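# Load two AA batteries into a remote's battery bay

## Task

Insert both AA batteries into the remote control's open battery compartment, each with correct polarity and pressed fully home against its spring contact; the remote itself may be repositioned.

## Robot and tools

ROBOT. Two arms, left_arm and right_arm, each ending in a two-finger gripper. The fingers point along the gripper's +z axis and close along its y axis. end_effector_position is the spot between the finger pads, a little under 1 cm back from the tips. Bases sit at about (0.006, +0.297, 0.004) m for left_arm and (0.006, -0.297, -0.001) m for right_arm, both almost level.

FRAMES. Scene frame: origin at table-top height midway between the arms, +x out over the table, +y toward left_arm, +z up. Fixed cameras and the table use it. Each arm reports its hand pose, targets and wrist-camera pose in its own base frame (nearly the scene axes, shifted to that base). Commanded offsets run along the axes of that arm's current Hand target, i.e. the gripper's own commanded orientation. Reported poses can be wrong by a few cm, more at long reach.

execute_actions(actions, cameras). actions is a list of actions; each action is a table of up to 15 rows, one row per 1/30 s step; a short table repeats its last row to fill 15 steps. Every row has 14 numbers in [-1, 1]: left dx, dy, dz, rx, ry, rz, opening, then the same seven for right_arm, always all 14. The six pose numbers are an offset, not a pose: measured from the Hand target at the start of that action, along its axes, with 1.0 = 0.6 m or 180 degrees; rx, ry, rz form a single rotation vector. Rows inside one action do not add up, but each new action or call starts from the updated Hand target, so sending the same offset again moves further. Six zeros re-requests the current Hand target. Opening is absolute: +1 about 87 mm gap, +0.5 about 69, 0 about 43, -0.5 about 18, -1 shut. Every call sends an opening, so resend the present value to keep a gripper unchanged. Images return only for an empty actions list or when cameras names them (["all"] for all; an unknown name voids the call).

move(target, speed, blend, opening_speed, blocking, cameras). Drives grippers in straight lines. target is one 14-number row (same layout and scale as above) or a list of up to 15 such rows; every row is an offset from the Hand targets at the move's start, not from the previous row. speed: m/s, 0.002 to 2.9, default 0.25 (rotation capped at twice that in rad/s); one value or one per target. blend: corner rounding in m for lists, 0 means stop at each point. opening_speed: rate of opening change per second on the -1..1 scale, at least 0.2. The whole move is capped at 10 s. The first row's openings are sent at once; later rows' openings are applied on arrival once everything is still. blocking=false returns after about 0.5 s while motion continues. Paths ignore obstacles and the other arm; faster moves stray and overshoot more.

wait(seconds 0 to 10) lets time pass holding commands. stop() brakes a running move. zoom_image(camera, region=[x0,y0,x1,y1] pixels, at most 504x504) enlarges part of that camera's newest image. finished_scene(scene) ends the scene irreversibly; the goal must hold with the robot released.

Cameras: cam_head_left, cam_head_right, cam_high, cam_low (all fixed, behind the arms), cam_left_wrist, cam_right_wrist; all 672x504.

RESULTS. Per arm: end_effector_position (m) and end_effector_quat_wxyz in its base frame; Hand target (last commanded pose after clipping, the origin of the next offsets); Tool commands; grip_measured on the command scale; Joint positions (waist, shoulder, elbow, wrist pitch, wrist yaw, wrist roll, then gripper 0 closed to 1 open); Joint velocities (may just say within noise); Joint torques (whole drive output incl. gravity, +toward larger angle, first three wrap at ±28 N m). Action calls also list some intermediate positions. A move adds a line "move:" with its ending: done (within 10 mm and 2 degrees), off_target, moving, held, fault; limits=paced means the pose was clipped, limits=held means steps were withheld. MOTOR HOT appears at 75 °C; at 90 °C an OVER-TEMPERATURE FAULT folds that arm away for good.

CONTROL QUIRKS. Each step the commanded orientation is limited to 40 degrees from the measured one. Friction and gravity leave the gripper short, low or tilted; check the pose after each move and correct it, sending the remaining gap as a fresh offset. Tiny moves may not happen or may drift sideways. Avoid paths near an arm's own base. Joint limits (rad): waist -2.618..3.054, shoulder 0..3.142, elbow 0..3.142 (straight at 2.901), wrist pitch and yaw -1.571..1.571, wrist roll -2.094..2.094.

GRIPPING. To hold a part, command about 0.04 below the grip_measured reading at first contact for full force (about 20 N per pad); less undershoot grips more gently. Readings may be off by about 1 mm.

AVOID. Dropping batteries or the remote, releasing anything still moving, fast contacts, and commanding far beyond a contact (that presses hard; a blocked arm keeps pushing until you command it back past the gripper). Keep grippers and wrist cameras apart, never close one gripper on the other's fingers, and avoid strain on camera cables. Watch the unseen fixtures near the bases (bar and plate up to 3 cm above the table, low rail). Nothing may end up off the table. Long stretched or pushing poses heat motors. Loose objects may occasionally get a small nudge.

Each tool is called after ">>>" as name(argument=value, ...) on one line, values as JSON.

## Session

>>> execute_actions(actions=[])

Scene clock: 0.00 s.
left_arm: end_effector_position=(+0.3903, +0.0017, +0.0591) grip_measured=+1.000 end_effector_quat_wxyz=(+0.585, -0.055, +0.808, +0.037) | right_arm: end_effector_position=(+0.3878, -0.0021, +0.0518) grip_measured=+1.000 end_effector_quat_wxyz=(+0.580, -0.027, +0.814, +0.015)
Joint positions: left_arm=[-0.076 1.553 0.395 0.833 -0.197 -0.07 1] | right_arm=[-0.045 1.566 0.379 0.852 -0.098 -0.043 1]
Joint velocities: within noise
Joint torques (N m): no reading
Heat: left arm: 39 °C; right arm: 40 °C.
Hand target: left_arm +0.3937, +0.0013, +0.0650; +0.592, -0.055, +0.803, +0.036 | right_arm +0.3945, -0.0016, +0.0639; +0.596, -0.029, +0.803, +0.014
Tool commands: left_gripper/opening=+1.0 right_gripper/opening=+1.0

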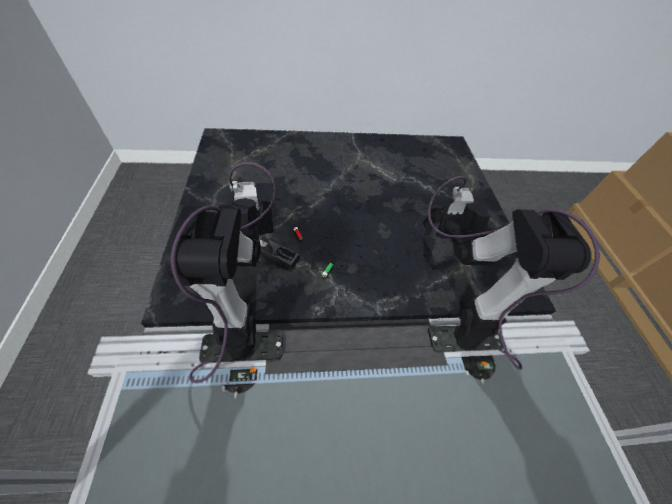

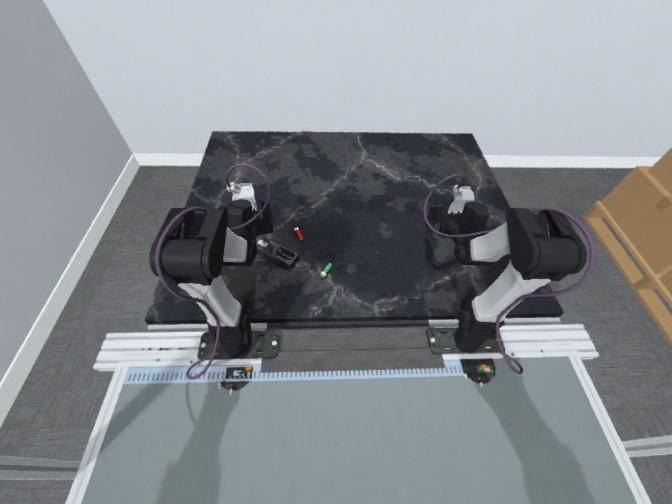

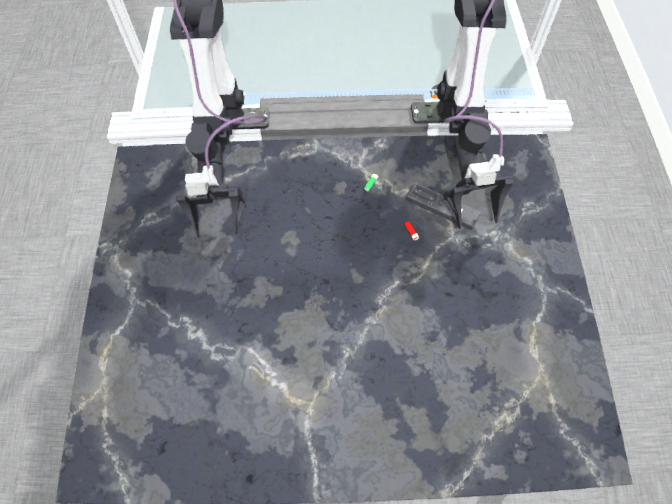

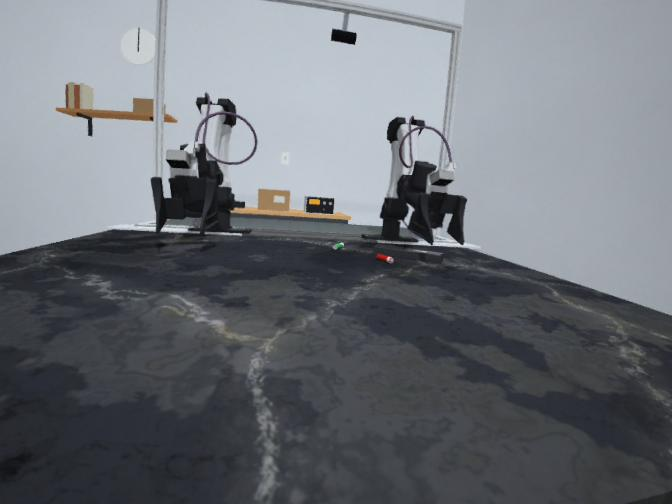

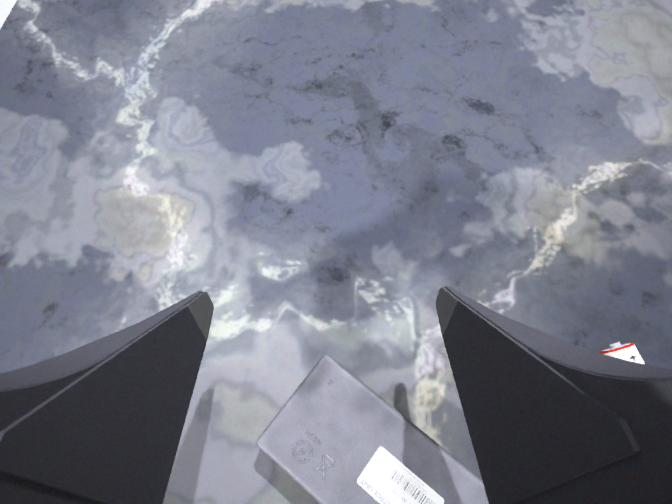

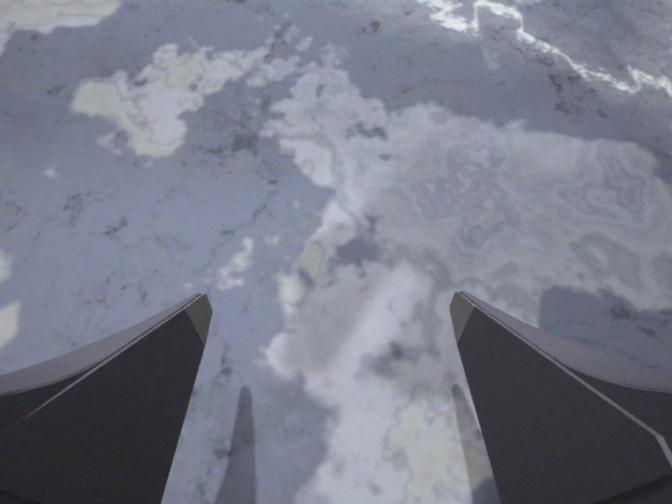

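>>> zoom_image(camera="cam_high", region=[350, 160, 490, 260])

>>> zoom_image(camera="cam_head_left", region=[240, 210, 360, 290])

Scaled by 3.600.

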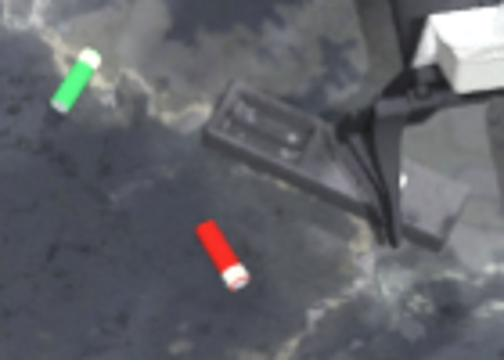

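Scaled by 4.200.

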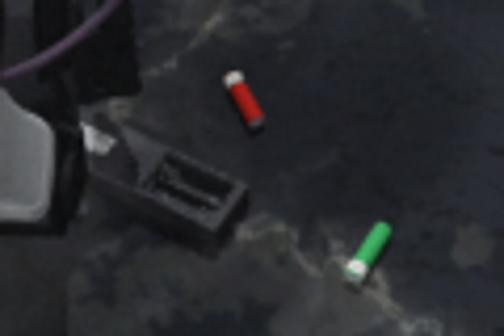

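>>> move(target=[-0.232,-0.169,-0.348,0.183,0.123,0.103,1,-0.19,0,-0.1,0,0.13,0,0], speed=0.3, cameras=["cam_left_wrist"])

Scene clock: 44.53 s.
left_arm: end_effector_position=(+0.2511, -0.1153, +0.2545) grip_measured=+1.000 end_effector_quat_wxyz=(+0.406, +0.227, +0.879, -0.103) | right_arm: end_effector_position=(+0.3614, -0.0035, +0.1783) grip_measured=+0.000 end_effector_quat_wxyz=(+0.407, -0.023, +0.913, +0.013)
Joint positions: left_arm=[-0.387 1.038 1.238 -0.909 0.088 0.079 1] | right_arm=[-0.036 1.311 1.101 -0.525 -0.069 -0.056 0.5]
Joint torques (N m): left_arm=[-0.57 -1.24 8.69 1.65 0.16 0.05] | right_arm=[0.9 -3.88 9.28 1.69 0.13 0.05]
Heat: left arm: 40 °C; right arm: 42 °C.
Hand target: left_arm +0.2501, -0.1185, +0.2607; +0.407, +0.235, +0.876, -0.109 | right_arm +0.3701, -0.0017, +0.1906; +0.421, -0.032, +0.907, +0.008
Off the commanded pose: left_arm 0.007 m, 1 deg | right_arm 0.015 m, 2 deg.
move: off_target (right_arm)
Images, in order (width x height): cam_left_wrist 672x504.

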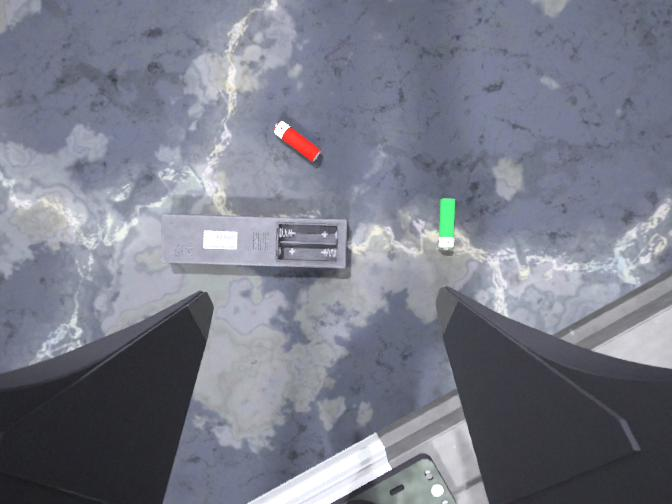

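>>> move(target=[[0.162,0.278,-0.193,-0.128,0,-0.107,0.5,0,0,0,0,0,0,0.5],[0.162,0.278,-0.193,-0.128,0,-0.107,0.5,0.11,0.932,0.079,-0.243,0.028,-0.204,0.5]], speed=0.35, blend=[0.03,0], cameras=["cam_right_wrist"])

Scene clock: 69.97 s.
left_arm: end_effector_position=(+0.2016, +0.1022, +0.2537) grip_measured=+0.500 end_effector_quat_wxyz=(+0.416, -0.005, +0.909, +0.002) | right_arm: end_effector_position=(+0.3229, +0.5507, +0.0988) grip_measured=+0.500 end_effector_quat_wxyz=(+0.314, -0.458, +0.807, +0.202)
Joint positions: left_arm=[0.811 0.983 1.258 -1.168 0.575 0.593 0.75] | right_arm=[1.028 2.657 2.702 -0.85 -0.041 0.012 0.75]
Joint torques (N m): left_arm=[0.35 -0.29 8.42 1.31 0.43 0.05] | right_arm=[-0.73 -13.24 9.24 1.61 -0.08 0.05]
Heat: left arm: 38 °C; right arm: 46 °C.
Hand target: left_arm +0.2026, +0.1015, +0.2610; +0.422, +0.000, +0.906, +0.001 | right_arm +0.3280, +0.5549, +0.1027; +0.322, -0.460, +0.801, +0.208
Off the commanded pose: left_arm 0.007 m, 1 deg | right_arm 0.008 m, 1 deg.
move: done; blend cut to 0 m at target 1
Images, in order (width x height): cam_right_wrist 672x504.

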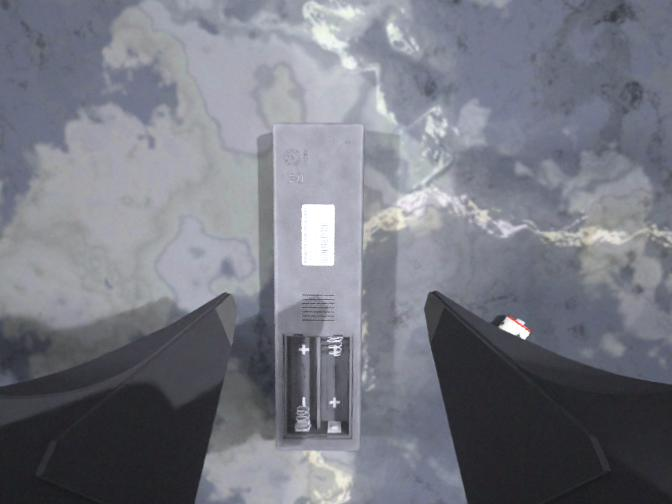

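>>> move(target=[[0,0,0,0,0,0,0.5,0.1083,0.0128,0.1083,0,0,0,0.5],[0,0,0,0,0,0,0.5,0.1083,0.0128,0.1083,0,0,0,0.0]], speed=0.12, opening_speed=0.7, cameras=["cam_right_wrist"])

Scene clock: 81.67 s.
left_arm: end_effector_position=(+0.2016, +0.1022, +0.2537) grip_measured=+0.500 end_effector_quat_wxyz=(+0.416, -0.005, +0.909, +0.002) | right_arm: end_effector_position=(+0.3266, +0.5618, +0.0077) grip_measured=+0.086 end_effector_quat_wxyz=(+0.329, -0.458, +0.800, +0.206)
Joint positions: left_arm=[0.811 0.983 1.258 -1.168 0.575 0.593 0.75] | right_arm=[1.035 2.63 2.267 -0.411 -0.032 0.009 0.543]
Joint torques (N m): left_arm=[0.34 -0.32 8.43 1.32 0.43 0.05] | right_arm=[0.61 -17.25 4.96 1.47 -0.02 0.24]
Heat: left arm: 39 °C; right arm: 49 °C.
Hand target: left_arm +0.2026, +0.1015, +0.2610; +0.422, +0.000, +0.906, +0.001 | right_arm +0.3182, +0.5605, +0.0112; +0.322, -0.461, +0.801, +0.208
Off the commanded pose: left_arm 0.007 m, 1 deg | right_arm 0.009 m, 1 deg.
move: done
Images, in order (width x height): cam_right_wrist 672x504.

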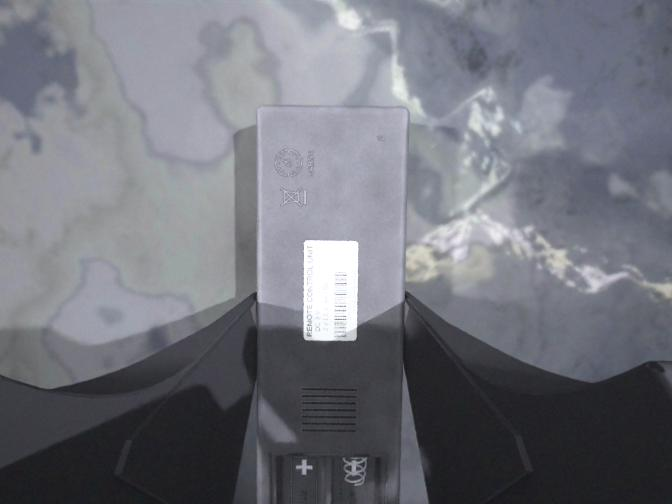

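>>> move(target=[[0,0,0,0,0,0,0.5,-0.0707,0,-0.0707,0,0,0,0.0],[0,0,0,0,0,0,0.5,0.283,-0.216,-0.4247,-0.157,0,-0.157,0.0],[0,0,0,0,0,0,0.5,0.352,-0.216,-0.356,-0.157,0,-0.157,0.0]], speed=[0.15,0.25,0.1], cameras=["cam_right_wrist","cam_high"])

Scene clock: 97.23 s.
left_arm: end_effector_position=(+0.2016, +0.1022, +0.2537) grip_measured=+0.500 end_effector_quat_wxyz=(+0.416, -0.005, +0.909, +0.002) | right_arm: end_effector_position=(+0.2831, +0.2291, +0.0106) grip_measured=+0.085 end_effector_quat_wxyz=(-0.232, +0.703, -0.600, -0.303)
Joint positions: left_arm=[0.811 0.983 1.258 -1.168 0.575 0.593 0.75] | right_arm=[0.423 1.887 1.116 -0.595 -0.761 -1.223 0.543]
Joint torques (N m): left_arm=[0.38 -0.31 8.43 1.32 0.43 0.05] | right_arm=[0.1 -7.04 4.93 0.94 -0.7 0.11]
Heat: left arm: 40 °C; right arm: 55 °C.
Hand target: left_arm +0.2026, +0.1015, +0.2610; +0.422, +0.000, +0.906, +0.001 | right_arm +0.2842, +0.2351, +0.0079; -0.241, +0.704, -0.591, -0.311
Off the commanded pose: left_arm 0.007 m, 1 deg | right_arm 0.007 m, 2 deg.
move: done
Images, in order (width x height): cam_high 672x504, cam_right_wrist 672x504.

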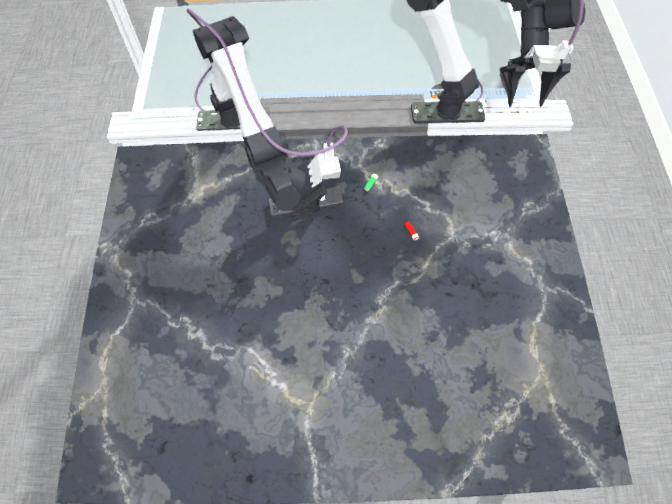

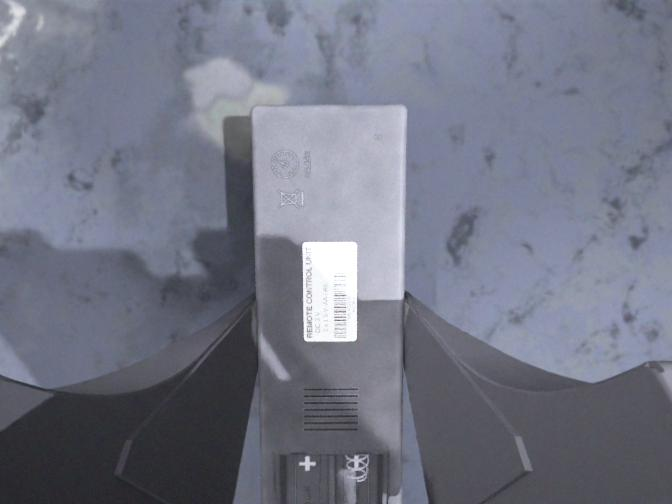

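>>> move(target=[[0,0,0,0,0,0,0.5,0,0,0,0,0,0,0.5],[0,0,0,0,0,0,0.5,-0.0964,0,-0.0921,0,0,0,0.5],[0.1317,-0.674,0.2605,0.36,-0.037,0.262,0.5,-0.018,0.095,-0.368,0.241,0,0.23,0.5]], speed=[0.1,0.2,0.3], cameras=["cam_left_wrist"])

Scene clock: 144.57 s.
left_arm: end_effector_position=(+0.2631, -0.2924, +0.0884) grip_measured=+0.500 end_effector_quat_wxyz=(+0.352, +0.557, +0.687, -0.307) | right_arm: end_effector_position=(+0.2604, +0.0781, +0.1655) grip_measured=+0.500 end_effector_quat_wxyz=(+0.348, -0.327, +0.867, +0.144)
Joint positions: left_arm=[-0.616 1.554 0.888 -0.1 0.621 0.475 0.75] | right_arm=[0.072 1.095 0.979 -0.806 -0.454 -0.494 0.75]
Joint torques (N m): left_arm=[-0.44 -4.96 9.07 1.88 0.43 0.07] | right_arm=[-1.03 -4 6.43 1.4 -0.12 0.3]
Heat: left arm: 42 °C; right arm: 50 °C.
Hand target: left_arm +0.2715, -0.3026, +0.0991; +0.370, +0.563, +0.670, -0.311 | right_arm +0.2609, +0.0756, +0.1695; +0.356, -0.319, +0.867, +0.139
Off the commanded pose: left_arm 0.017 m, 3 deg | right_arm 0.005 m, 1 deg.
move: off_target (left_arm)
Images, in order (width x height): cam_left_wrist 672x504.

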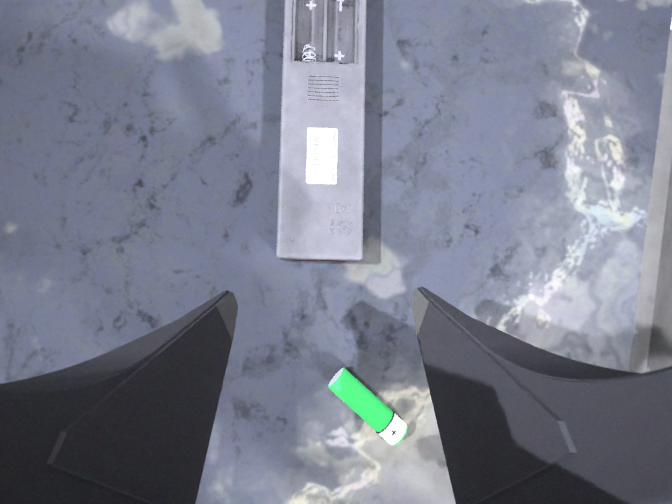

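>>> move(target=[[0.0914,-0.0055,0.118,0,0.03,0,0.5,0,0,0,0,0,0,0.5],[0.0914,-0.0055,0.118,0,0.03,0,0,0,0,0,0,0,0,0.5]], speed=[0.12,0.1], opening_speed=0.7, cameras=["cam_left_wrist"])

Scene clock: 161.90 s.
left_arm: end_effector_position=(+0.2658, -0.3262, +0.0113) grip_measured=+0.095 end_effector_quat_wxyz=(+0.325, +0.578, +0.692, -0.287) | right_arm: end_effector_position=(+0.2604, +0.0781, +0.1655) grip_measured=+0.500 end_effector_quat_wxyz=(+0.348, -0.326, +0.867, +0.144)
Joint positions: left_arm=[-0.713 1.825 0.888 0.126 0.531 0.463 0.547] | right_arm=[0.072 1.095 0.979 -0.806 -0.454 -0.494 0.75]
Joint torques (N m): left_arm=[-0.46 -6.49 7.36 1.87 0.13 -0.09] | right_arm=[-0.98 -4.07 6.39 1.4 -0.13 0.32]
Heat: left arm: 44 °C; right arm: 46 °C.
Hand target: left_arm +0.2736, -0.3334, +0.0151; +0.338, +0.577, +0.687, -0.284 | right_arm +0.2609, +0.0756, +0.1696; +0.356, -0.319, +0.867, +0.139
Off the commanded pose: left_arm 0.011 m, 2 deg | right_arm 0.005 m, 1 deg.
move: off_target (left_arm); target 2's new opening was sent with left_arm's hand 0.012 m and 2 deg from that target
Images, in order (width x height): cam_left_wrist 672x504.

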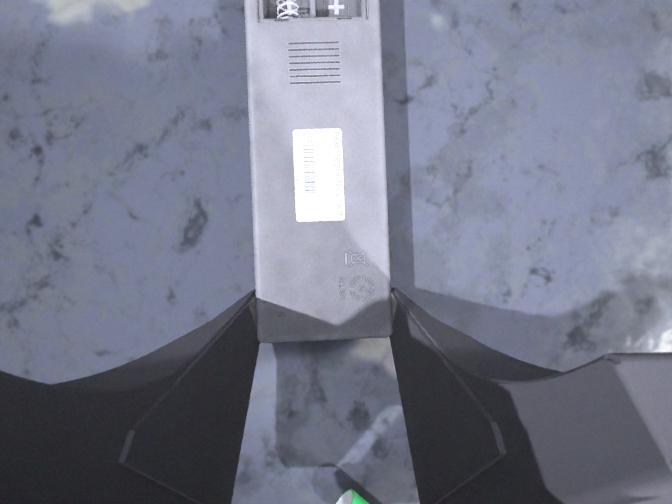

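>>> move(target=[[-0.064,-0.0174,0.074,-0.088,0,-0.068,0,0,0,0,0,0,0,0.5],[-0.058,-0.141,0.066,-0.264,0,-0.203,0,0,0,0,0,0,0,0.5],[0.0323,-0.175,-0.042,-0.352,0,-0.271,0,0,0,0,0,0,0,0.5]], speed=0.18, blend=[0.02,0.02,0], cameras=["cam_left_wrist","cam_high"])

Scene clock: 182.87 s.
left_arm: end_effector_position=(+0.1659, -0.3287, +0.0113) grip_measured=+0.095 end_effector_quat_wxyz=(+0.441, -0.009, +0.897, -0.018) | right_arm: end_effector_position=(+0.2604, +0.0781, +0.1655) grip_measured=+0.500 end_effector_quat_wxyz=(+0.348, -0.326, +0.867, +0.144)
Joint positions: left_arm=[-1.41 1.882 1.046 -0.492 -0.892 -1.313 0.547] | right_arm=[0.072 1.095 0.979 -0.806 -0.454 -0.494 0.75]
Joint torques (N m): left_arm=[-0.29 -8.68 5.76 0.15 -0.57 0.04] | right_arm=[-1.03 -4.01 6.43 1.4 -0.13 0.3]
Heat: left arm: 43 °C; right arm: 44 °C.
Hand target: left_arm +0.1648, -0.3201, +0.0150; +0.442, +0.001, +0.897, -0.001 | right_arm +0.2609, +0.0756, +0.1696; +0.356, -0.319, +0.867, +0.139
Off the commanded pose: left_arm 0.009 m, 2 deg | right_arm 0.005 m, 1 deg.
move: done
Images, in order (width x height): cam_high 672x504, cam_left_wrist 672x504.

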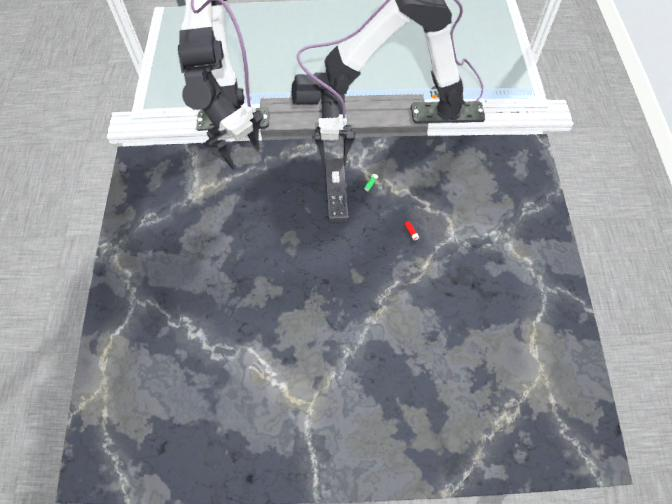

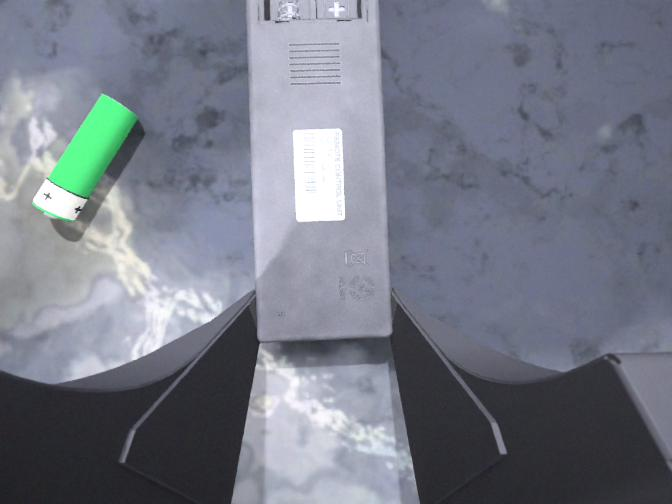

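>>> move(target=[[0,0,0,0,0,0,0.4,0,0,0,0,0,0,0.5],[-0.145,0,-0.112,0,0,0,0.4,0,0,0,0,0,0,0.5],[-0.116,0.161,0.022,0.116,0.1325,0.137,-0.1,0.014,0.351,0.151,0.176,-0.055,0.1425,0.5]], speed=[0.1,0.2,0.22], cameras=["cam_left_wrist","cam_right_wrist"])

Scene clock: 204.73 s.
left_arm: end_effector_position=(+0.2158, -0.2214, +0.0626) grip_measured=-0.100 end_effector_quat_wxyz=(+0.228, +0.268, +0.934, -0.060) | right_arm: end_effector_position=(+0.1644, +0.2642, +0.0941) grip_measured=+0.500 end_effector_quat_wxyz=(+0.451, -0.009, +0.892, -0.010)
Joint positions: left_arm=[-0.843 1.47 0.94 -0.584 -0.138 -0.253 0.45] | right_arm=[1.394 1.546 1.01 -0.814 0.918 1.264 0.75]
Joint torques (N m): left_arm=[0.36 -5.27 6.02 1.49 0.03 0.03] | right_arm=[0.46 -4.56 8.35 0.54 0.81 0.36]
Heat: left arm: 41 °C; right arm: 44 °C.
Hand target: left_arm +0.2178, -0.2237, +0.0620; +0.232, +0.269, +0.932, -0.068 | right_arm +0.1669, +0.2739, +0.1026; +0.461, +0.000, +0.887, +0.001
Off the commanded pose: left_arm 0.003 m, 1 deg | right_arm 0.013 m, 2 deg.
move: off_target (right_arm)
Images, in order (width x height): cam_left_wrist 672x504, cam_right_wrist 672x504.

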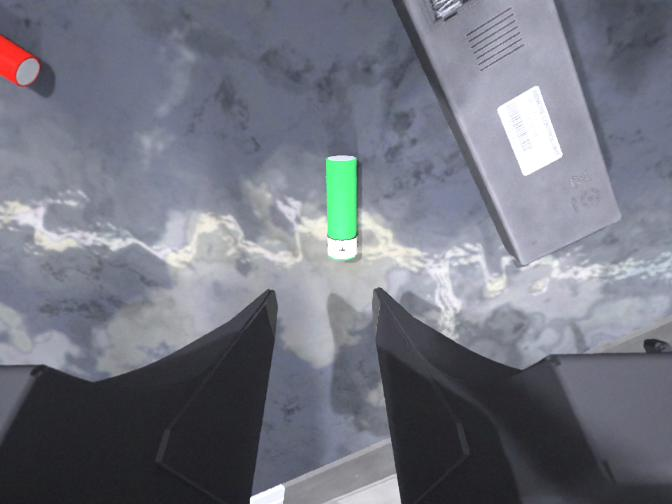

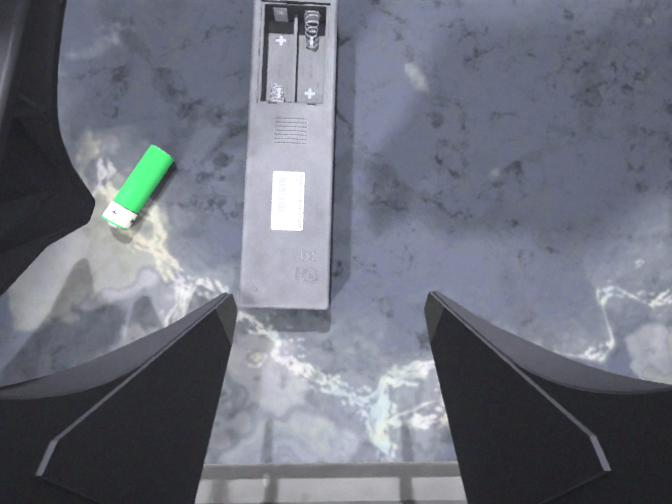

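>>> move(target=[[0.03,-0.0133,0.0757,0,0,0,-0.1,0.11,0.0317,0.0983,0,0,0,0.5],[0.03,-0.0133,0.0757,0,0,0,-0.68,0.11,0.0317,0.0983,0,0,0,0.0]], speed=[0.12,0.1], opening_speed=0.7, cameras=["cam_left_wrist","cam_right_wrist"])

Scene clock: 221.83 s.
left_arm: end_effector_position=(+0.2177, -0.2301, +0.0166) grip_measured=-0.624 end_effector_quat_wxyz=(+0.229, +0.270, +0.933, -0.064) | right_arm: end_effector_position=(+0.1718, +0.2934, +0.0162) grip_measured=+0.092 end_effector_quat_wxyz=(+0.455, -0.004, +0.891, +0.002)
Joint positions: left_arm=[-0.856 1.569 0.834 -0.375 -0.138 -0.26 0.188] | right_arm=[1.388 1.776 0.912 -0.449 0.919 1.251 0.546]
Joint torques (N m): left_arm=[-0.57 -4.88 5.63 1.52 -0.08 -0.11] | right_arm=[-1.35 -6.35 4.67 0.91 0.74 0.09]
Heat: left arm: 39 °C; right arm: 47 °C.
Hand target: left_arm +0.2181, -0.2333, +0.0135; +0.232, +0.269, +0.932, -0.068 | right_arm +0.1774, +0.2931, +0.0148; +0.461, +0.000, +0.887, +0.001
Off the commanded pose: left_arm 0.005 m, 1 deg | right_arm 0.006 m, 1 deg.
move: done
Images, in order (width x height): cam_left_wrist 672x504, cam_right_wrist 672x504.

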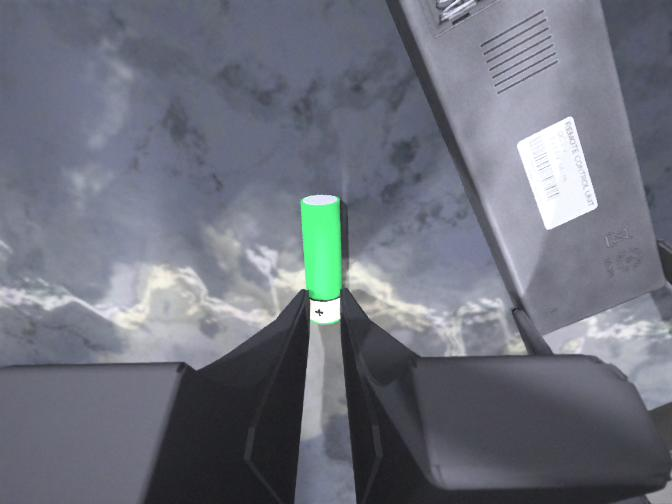

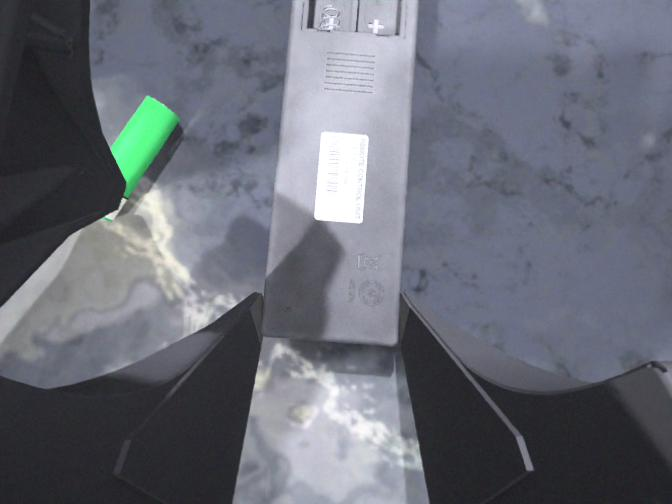

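>>> move(target=[[0,0,0,0,0,0,-0.35,0,0,0,0,0,0,0.0],[0.0025,0,0.006,0,0,0,-0.35,0,0,0,0,0,0,0.0],[0.0025,0,0.006,0,0,0,-0.7,0,0,0,0,0,0,0.0]], speed=[0.1,0.05,0.05], opening_speed=0.7, cameras=["cam_left_wrist"])

Scene clock: 229.40 s.
left_arm: end_effector_position=(+0.2181, -0.2306, +0.0131) grip_measured=-0.593 end_effector_quat_wxyz=(+0.229, +0.270, +0.933, -0.064) | right_arm: end_effector_position=(+0.1718, +0.2934, +0.0162) grip_measured=+0.092 end_effector_quat_wxyz=(+0.455, -0.004, +0.891, +0.002)
Joint positions: left_arm=[-0.856 1.578 0.827 -0.358 -0.138 -0.26 0.204] | right_arm=[1.388 1.776 0.912 -0.449 0.919 1.251 0.546]
Joint torques (N m): left_arm=[-0.5 -4.89 5.5 1.53 -0.08 -0.1] | right_arm=[-1.35 -6.34 4.68 0.91 0.73 0.08]
Heat: left arm: 39 °C; right arm: 46 °C.
Hand target: left_arm +0.2184, -0.2335, +0.0096; +0.232, +0.269, +0.932, -0.067 | right_arm +0.1774, +0.2931, +0.0148; +0.461, +0.000, +0.887, +0.001
Off the commanded pose: left_arm 0.005 m, 1 deg | right_arm 0.006 m, 1 deg.
move: done
Images, in order (width x height): cam_left_wrist 672x504.

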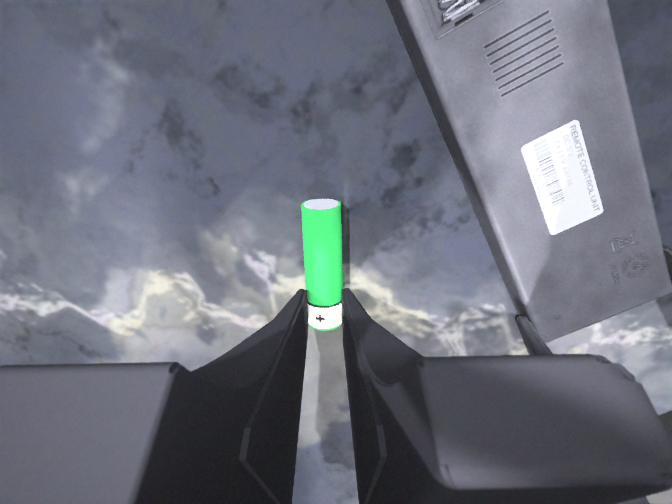

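>>> move(target=[[-0.055,0,-0.103,0,0,0,-0.75,0,0,0,0,0,0,0.0],[-0.188,-0.081,-0.009,-0.04,0.1413,-0.15,-0.75,0,0,0,0,0,0,0.0]], speed=[0.15,0.18], cameras=["cam_left_wrist","cam_right_wrist"])

>>> zoom_image(camera="cam_left_wrist", region=[230, 60, 470, 370])

>>> zoom_image(camera="cam_right_wrist", region=[250, 0, 450, 100])

Scene clock: 249.33 s.
left_arm: end_effector_position=(+0.2727, -0.3241, +0.0667) grip_measured=-0.593 end_effector_quat_wxyz=(+0.022, +0.045, +0.999, +0.002) | right_arm: end_effector_position=(+0.1718, +0.2934, +0.0162) grip_measured=+0.092 end_effector_quat_wxyz=(+0.455, -0.004, +0.891, +0.002)
Joint positions: left_arm=[-0.82 2.293 2.077 -1.326 -0.034 -0.729 0.204] | right_arm=[1.388 1.776 0.912 -0.449 0.919 1.251 0.546]
Joint torques (N m): left_arm=[0.4 -9.95 8.44 0.28 0.05 -0.1] | right_arm=[-1.33 -6.32 4.67 0.91 0.74 0.09]
Heat: left arm: 39 °C; right arm: 44 °C.
Hand target: left_arm +0.2747, -0.3263, +0.0673; +0.017, +0.039, +0.999, -0.001 | right_arm +0.1774, +0.2931, +0.0148; +0.461, +0.000, +0.887, +0.001
Off the commanded pose: left_arm 0.003 m, 1 deg | right_arm 0.006 m, 1 deg.
move: done
Images, in order (width x height): cam_left_wrist 672x504, cam_right_wrist 672x504.

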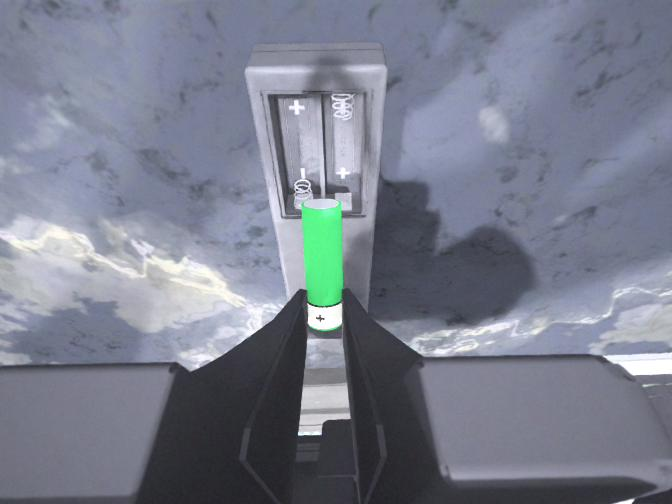

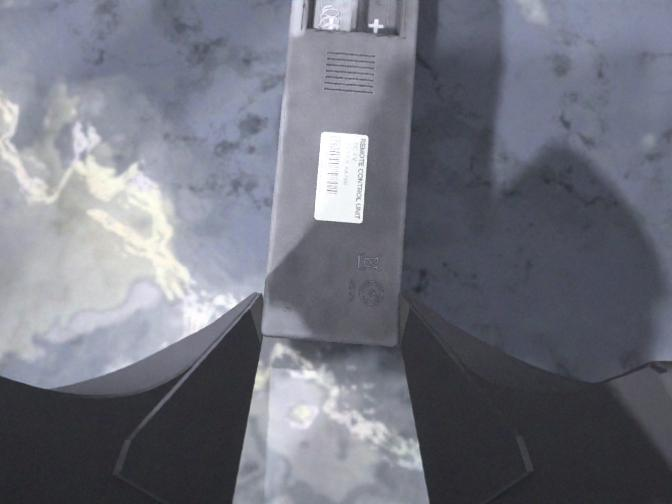

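Scaled by 1.626.

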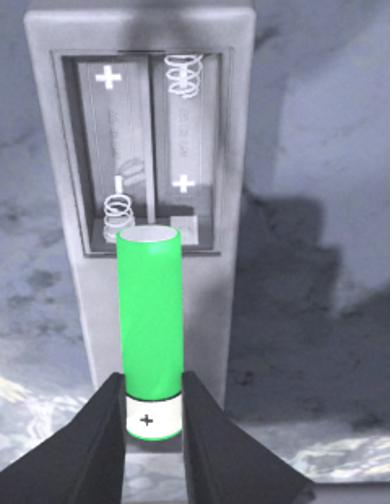

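Scaled by 2.520.

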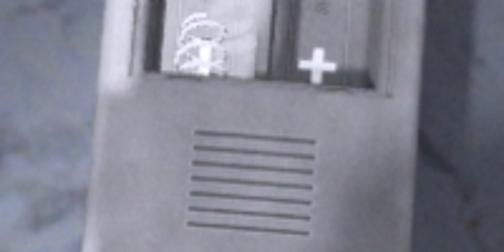

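>>> move(target=[[-0.008,-0.014,0,0,0,0,-0.75,0,0,0,0,0,0,0.0],[-0.012,-0.014,0.047,0,0,0,-0.75,0,0,0,0,0,0,0.0]], speed=[0.1,0.08], cameras=["cam_left_wrist","cam_right_wrist"])

>>> zoom_image(camera="cam_left_wrist", region=[230, 60, 470, 370])

>>> zoom_image(camera="cam_right_wrist", region=[280, 0, 480, 100])

Scene clock: 262.47 s.
left_arm: end_effector_position=(+0.2802, -0.3326, +0.0453) grip_measured=-0.593 end_effector_quat_wxyz=(+0.019, +0.042, +0.999, +0.004) | right_arm: end_effector_position=(+0.1718, +0.2934, +0.0162) grip_measured=+0.092 end_effector_quat_wxyz=(+0.455, -0.004, +0.891, +0.002)
Joint positions: left_arm=[-0.82 2.362 2.11 -1.298 -0.033 -0.735 0.204] | right_arm=[1.388 1.776 0.912 -0.449 0.919 1.251 0.546]
Joint torques (N m): left_arm=[0.24 -10.84 5.68 0.66 0.06 -0.06] | right_arm=[-1.35 -6.28 4.7 0.89 0.74 0.1]
Heat: left arm: 42 °C; right arm: 43 °C.
Hand target: left_arm +0.2822, -0.3354, +0.0394; +0.017, +0.039, +0.999, -0.001 | right_arm +0.1774, +0.2931, +0.0148; +0.461, +0.000, +0.887, +0.001
Off the commanded pose: left_arm 0.007 m, 1 deg | right_arm 0.006 m, 1 deg.
move: done
Images, in order (width x height): cam_left_wrist 672x504, cam_right_wrist 672x504.

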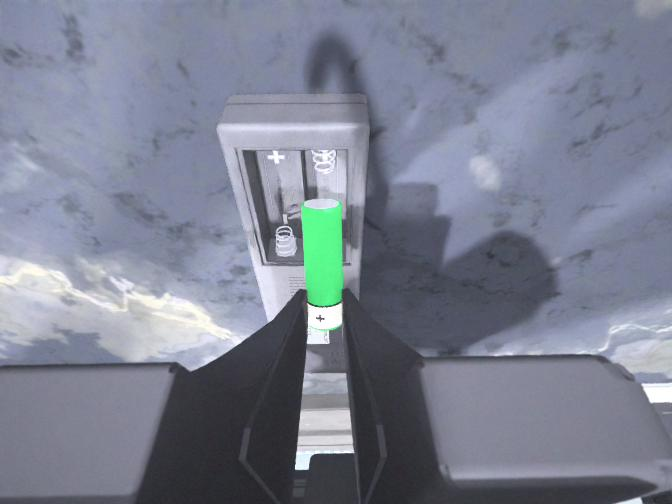

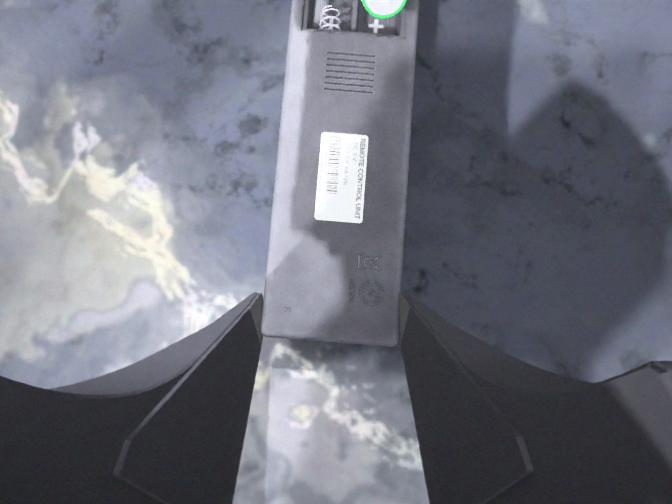

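Scaled by 1.626.

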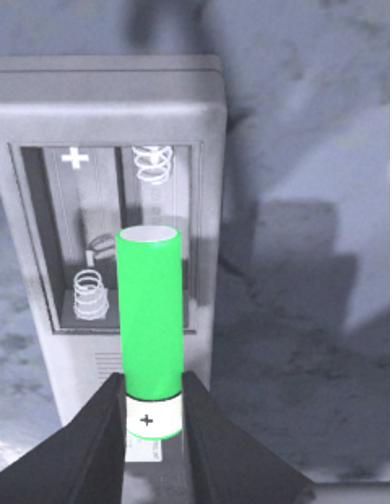

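Scaled by 2.520.

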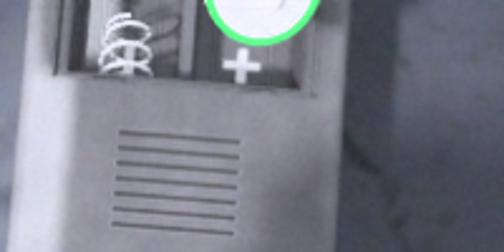

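>>> move(target=[[-0.003,0,0.024,0,0,0,-0.75,0,0,0,0,0,0,0.0],[-0.05,0,0.022,0,0,0,-0.8,0,0,0,0,0,0,0.0]], speed=[0.08,0.06], cameras=["cam_left_wrist","cam_right_wrist"])

>>> zoom_image(camera="cam_left_wrist", region=[230, 100, 470, 410])

>>> zoom_image(camera="cam_right_wrist", region=[280, 0, 480, 100])

Scene clock: 271.93 s.
left_arm: end_effector_position=(+0.2941, -0.3373, +0.0322) grip_measured=-0.593 end_effector_quat_wxyz=(-0.005, +0.044, +0.999, +0.001) | right_arm: end_effector_position=(+0.1765, +0.2926, +0.0178) grip_measured=+0.092 end_effector_quat_wxyz=(+0.460, +0.002, +0.888, +0.001)
Joint positions: left_arm=[-0.791 2.48 2.261 -1.36 0.006 -0.703 0.204] | right_arm=[1.378 1.776 0.912 -0.441 0.931 1.249 0.546]
Joint torques (N m): left_arm=[1.51 -10.47 8.43 0.68 -0.33 0.04] | right_arm=[-0.31 -6.3 4.66 0.84 0.6 0.1]
Heat: left arm: 45 °C; right arm: 43 °C.
Hand target: left_arm +0.3126, -0.3377, +0.0273; +0.017, +0.039, +0.999, -0.001 | right_arm +0.1773, +0.2931, +0.0148; +0.461, +0.000, +0.887, +0.001
Off the commanded pose: left_arm 0.019 m, 3 deg | right_arm 0.003 m, 0 deg.
move: off_target (left_arm); target 2's new opening was sent with left_arm's hand 0.019 m and 3 deg from that target
Images, in order (width x height): cam_left_wrist 672x504, cam_right_wrist 672x504.

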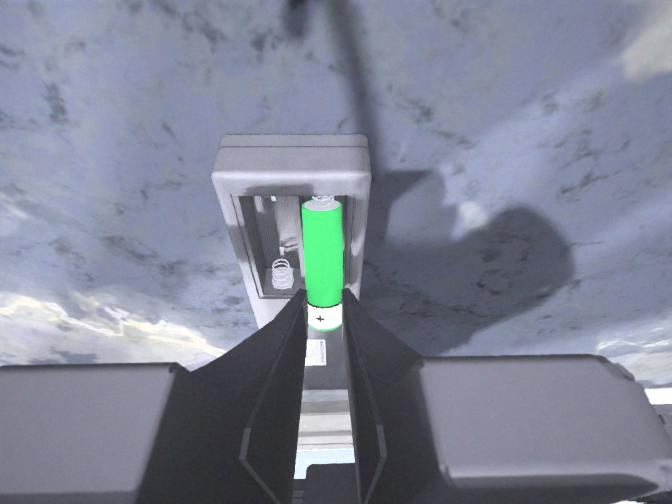

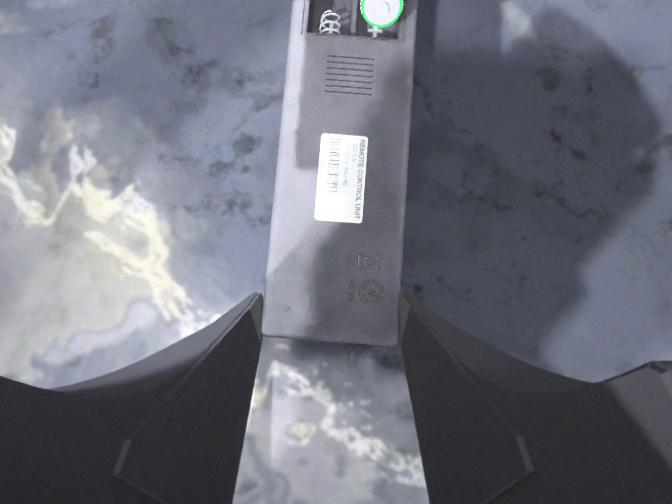

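Scaled by 1.626.

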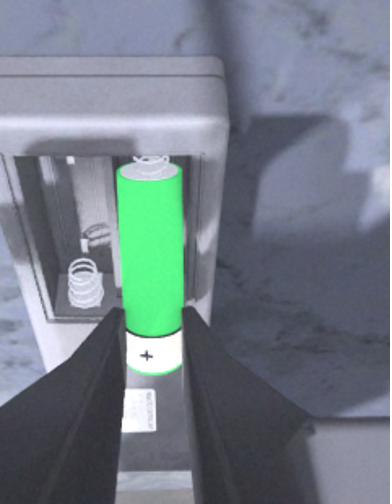

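Scaled by 2.520.

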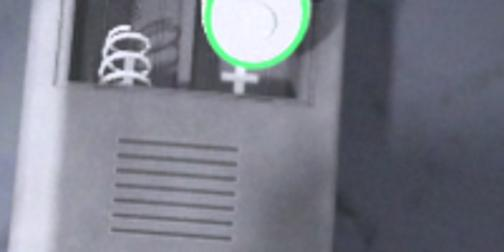

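>>> move(target=[[-0.025,0,0,0,0,0,-0.82,0,0,0,0,0,0,0.0],[-0.05,0,0.018,0,-0.08,0,-0.85,0,0,0,0,0,0,0.0]], speed=[0.06,0.06], cameras=["cam_left_wrist","cam_right_wrist"])

>>> zoom_image(camera="cam_left_wrist", region=[230, 100, 470, 410])

>>> zoom_image(camera="cam_right_wrist", region=[280, 0, 480, 100])

Scene clock: 283.17 s.
left_arm: end_effector_position=(+0.2992, -0.3351, +0.0217) grip_measured=-0.593 end_effector_quat_wxyz=(+0.053, +0.056, +0.997, +0.002) | right_arm: end_effector_position=(+0.1793, +0.2934, +0.0187) grip_measured=+0.092 end_effector_quat_wxyz=(+0.466, +0.004, +0.885, +0.002)
Joint positions: left_arm=[-0.812 2.378 2.053 -1.17 -0.075 -0.696 0.204] | right_arm=[1.375 1.779 0.911 -0.427 0.942 1.242 0.546]
Joint torques (N m): left_arm=[1.68 -12.57 5.11 2.01 -1.25 -0.1] | right_arm=[0.02 -6.64 4.66 0.7 0.47 0.16]
Heat: left arm: 47 °C; right arm: 42 °C.
Hand target: left_arm +0.3428, -0.3402, +0.0175; +0.142, +0.039, +0.989, -0.006 | right_arm +0.1773, +0.2929, +0.0147; +0.461, +0.000, +0.887, +0.000
Off the commanded pose: left_arm 0.044 m, 11 deg | right_arm 0.004 m, 1 deg.
move: off_target (left_arm); target 2's new opening was sent with left_arm's hand 0.044 m and 11 deg from that target
Images, in order (width x height): cam_left_wrist 672x504, cam_right_wrist 672x504.

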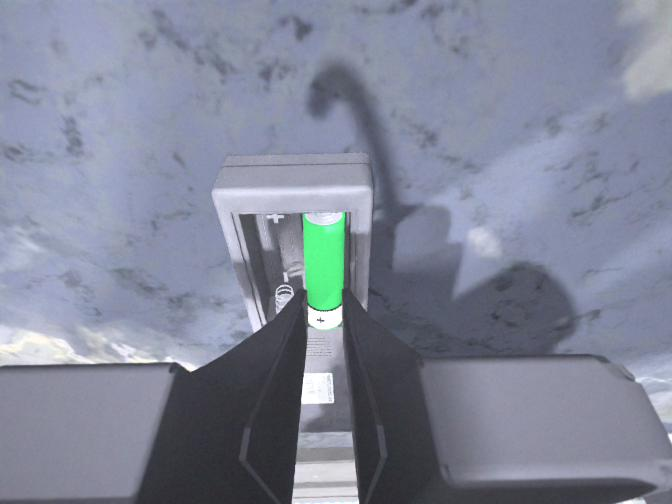

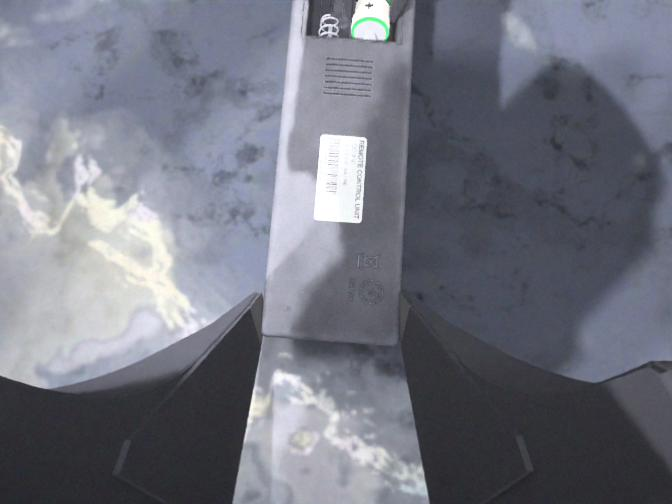

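Scaled by 1.626.

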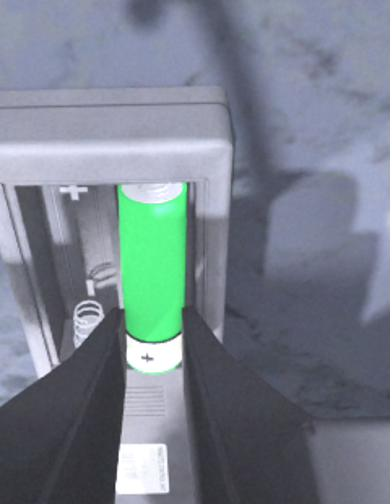

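Scaled by 2.520.

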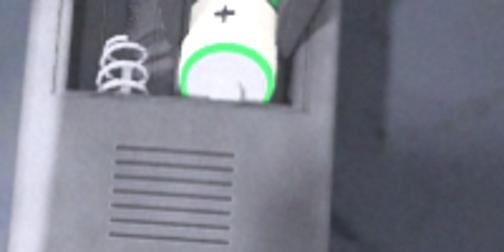

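>>> move(target=[[-0.04,-0.008,0.006,0,-0.07,0,-0.85,0,0,0,0,0,0,0.0],[-0.055,-0.01,0.012,0,-0.10,0,-0.85,0,0,0,0,0,0,0.0]], speed=[0.06,0.06], cameras=["cam_left_wrist","cam_right_wrist"])

>>> zoom_image(camera="cam_left_wrist", region=[230, 100, 470, 410])

>>> zoom_image(camera="cam_right_wrist", region=[280, 0, 480, 100])

Scene clock: 295.20 s.
left_arm: end_effector_position=(+0.3114, -0.3393, +0.0237) grip_measured=-0.593 end_effector_quat_wxyz=(+0.174, +0.068, +0.982, +0.001) | right_arm: end_effector_position=(+0.1892, +0.2881, +0.0218) grip_measured=+0.084 end_effector_quat_wxyz=(+0.479, +0.016, +0.877, -0.006)
Joint positions: left_arm=[-0.866 2.231 1.801 -0.893 -0.249 -0.697 0.204] | right_arm=[1.355 1.779 0.907 -0.419 0.974 1.241 0.542]
Joint torques (N m): left_arm=[2.91 -10.07 5.35 3.05 -1.75 0.09] | right_arm=[1.99 -6.71 4.93 0.61 0.11 0.17]
Heat: left arm: 50 °C; right arm: 43 °C.
Hand target: left_arm +0.3759, -0.3487, +0.0199; +0.295, +0.037, +0.955, -0.012 | right_arm +0.1773, +0.2931, +0.0147; +0.461, +0.000, +0.887, +0.001
Off the commanded pose: left_arm 0.065 m, 15 deg | right_arm 0.015 m, 3 deg.
move: off_target (left_arm, right_arm)
Images, in order (width x height): cam_left_wrist 672x504, cam_right_wrist 672x504.

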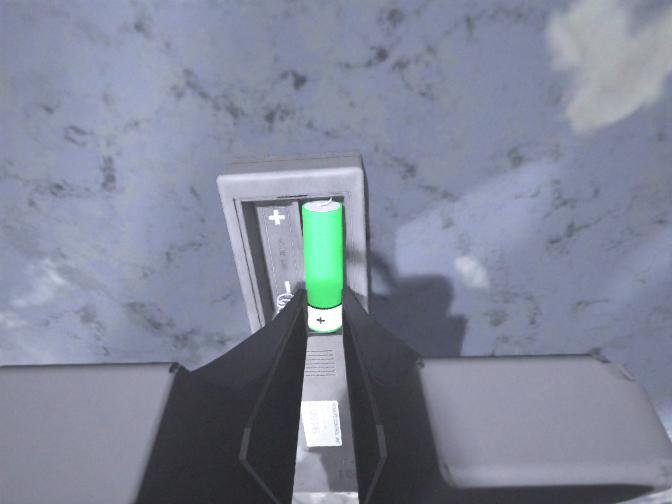

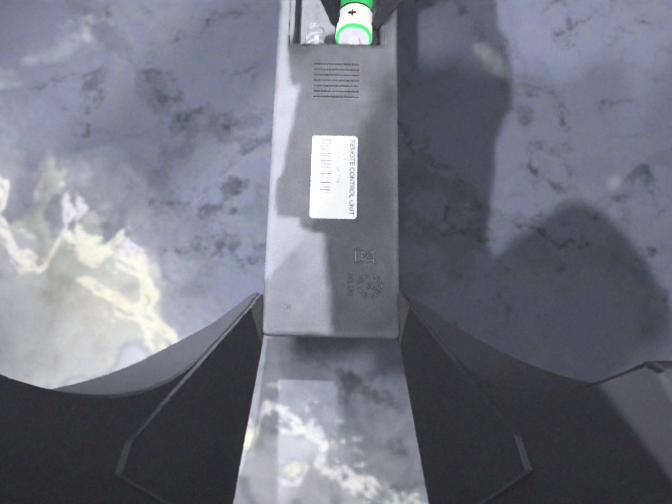

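Scaled by 1.626.

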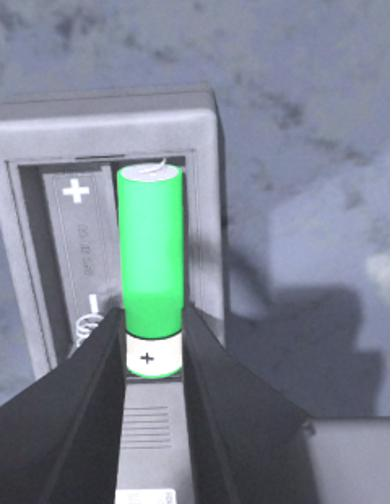

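Scaled by 2.520.

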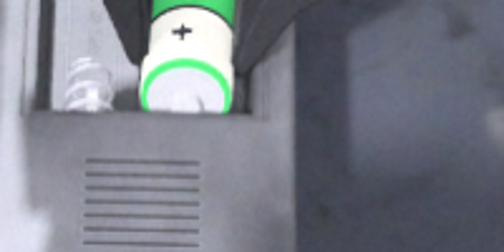

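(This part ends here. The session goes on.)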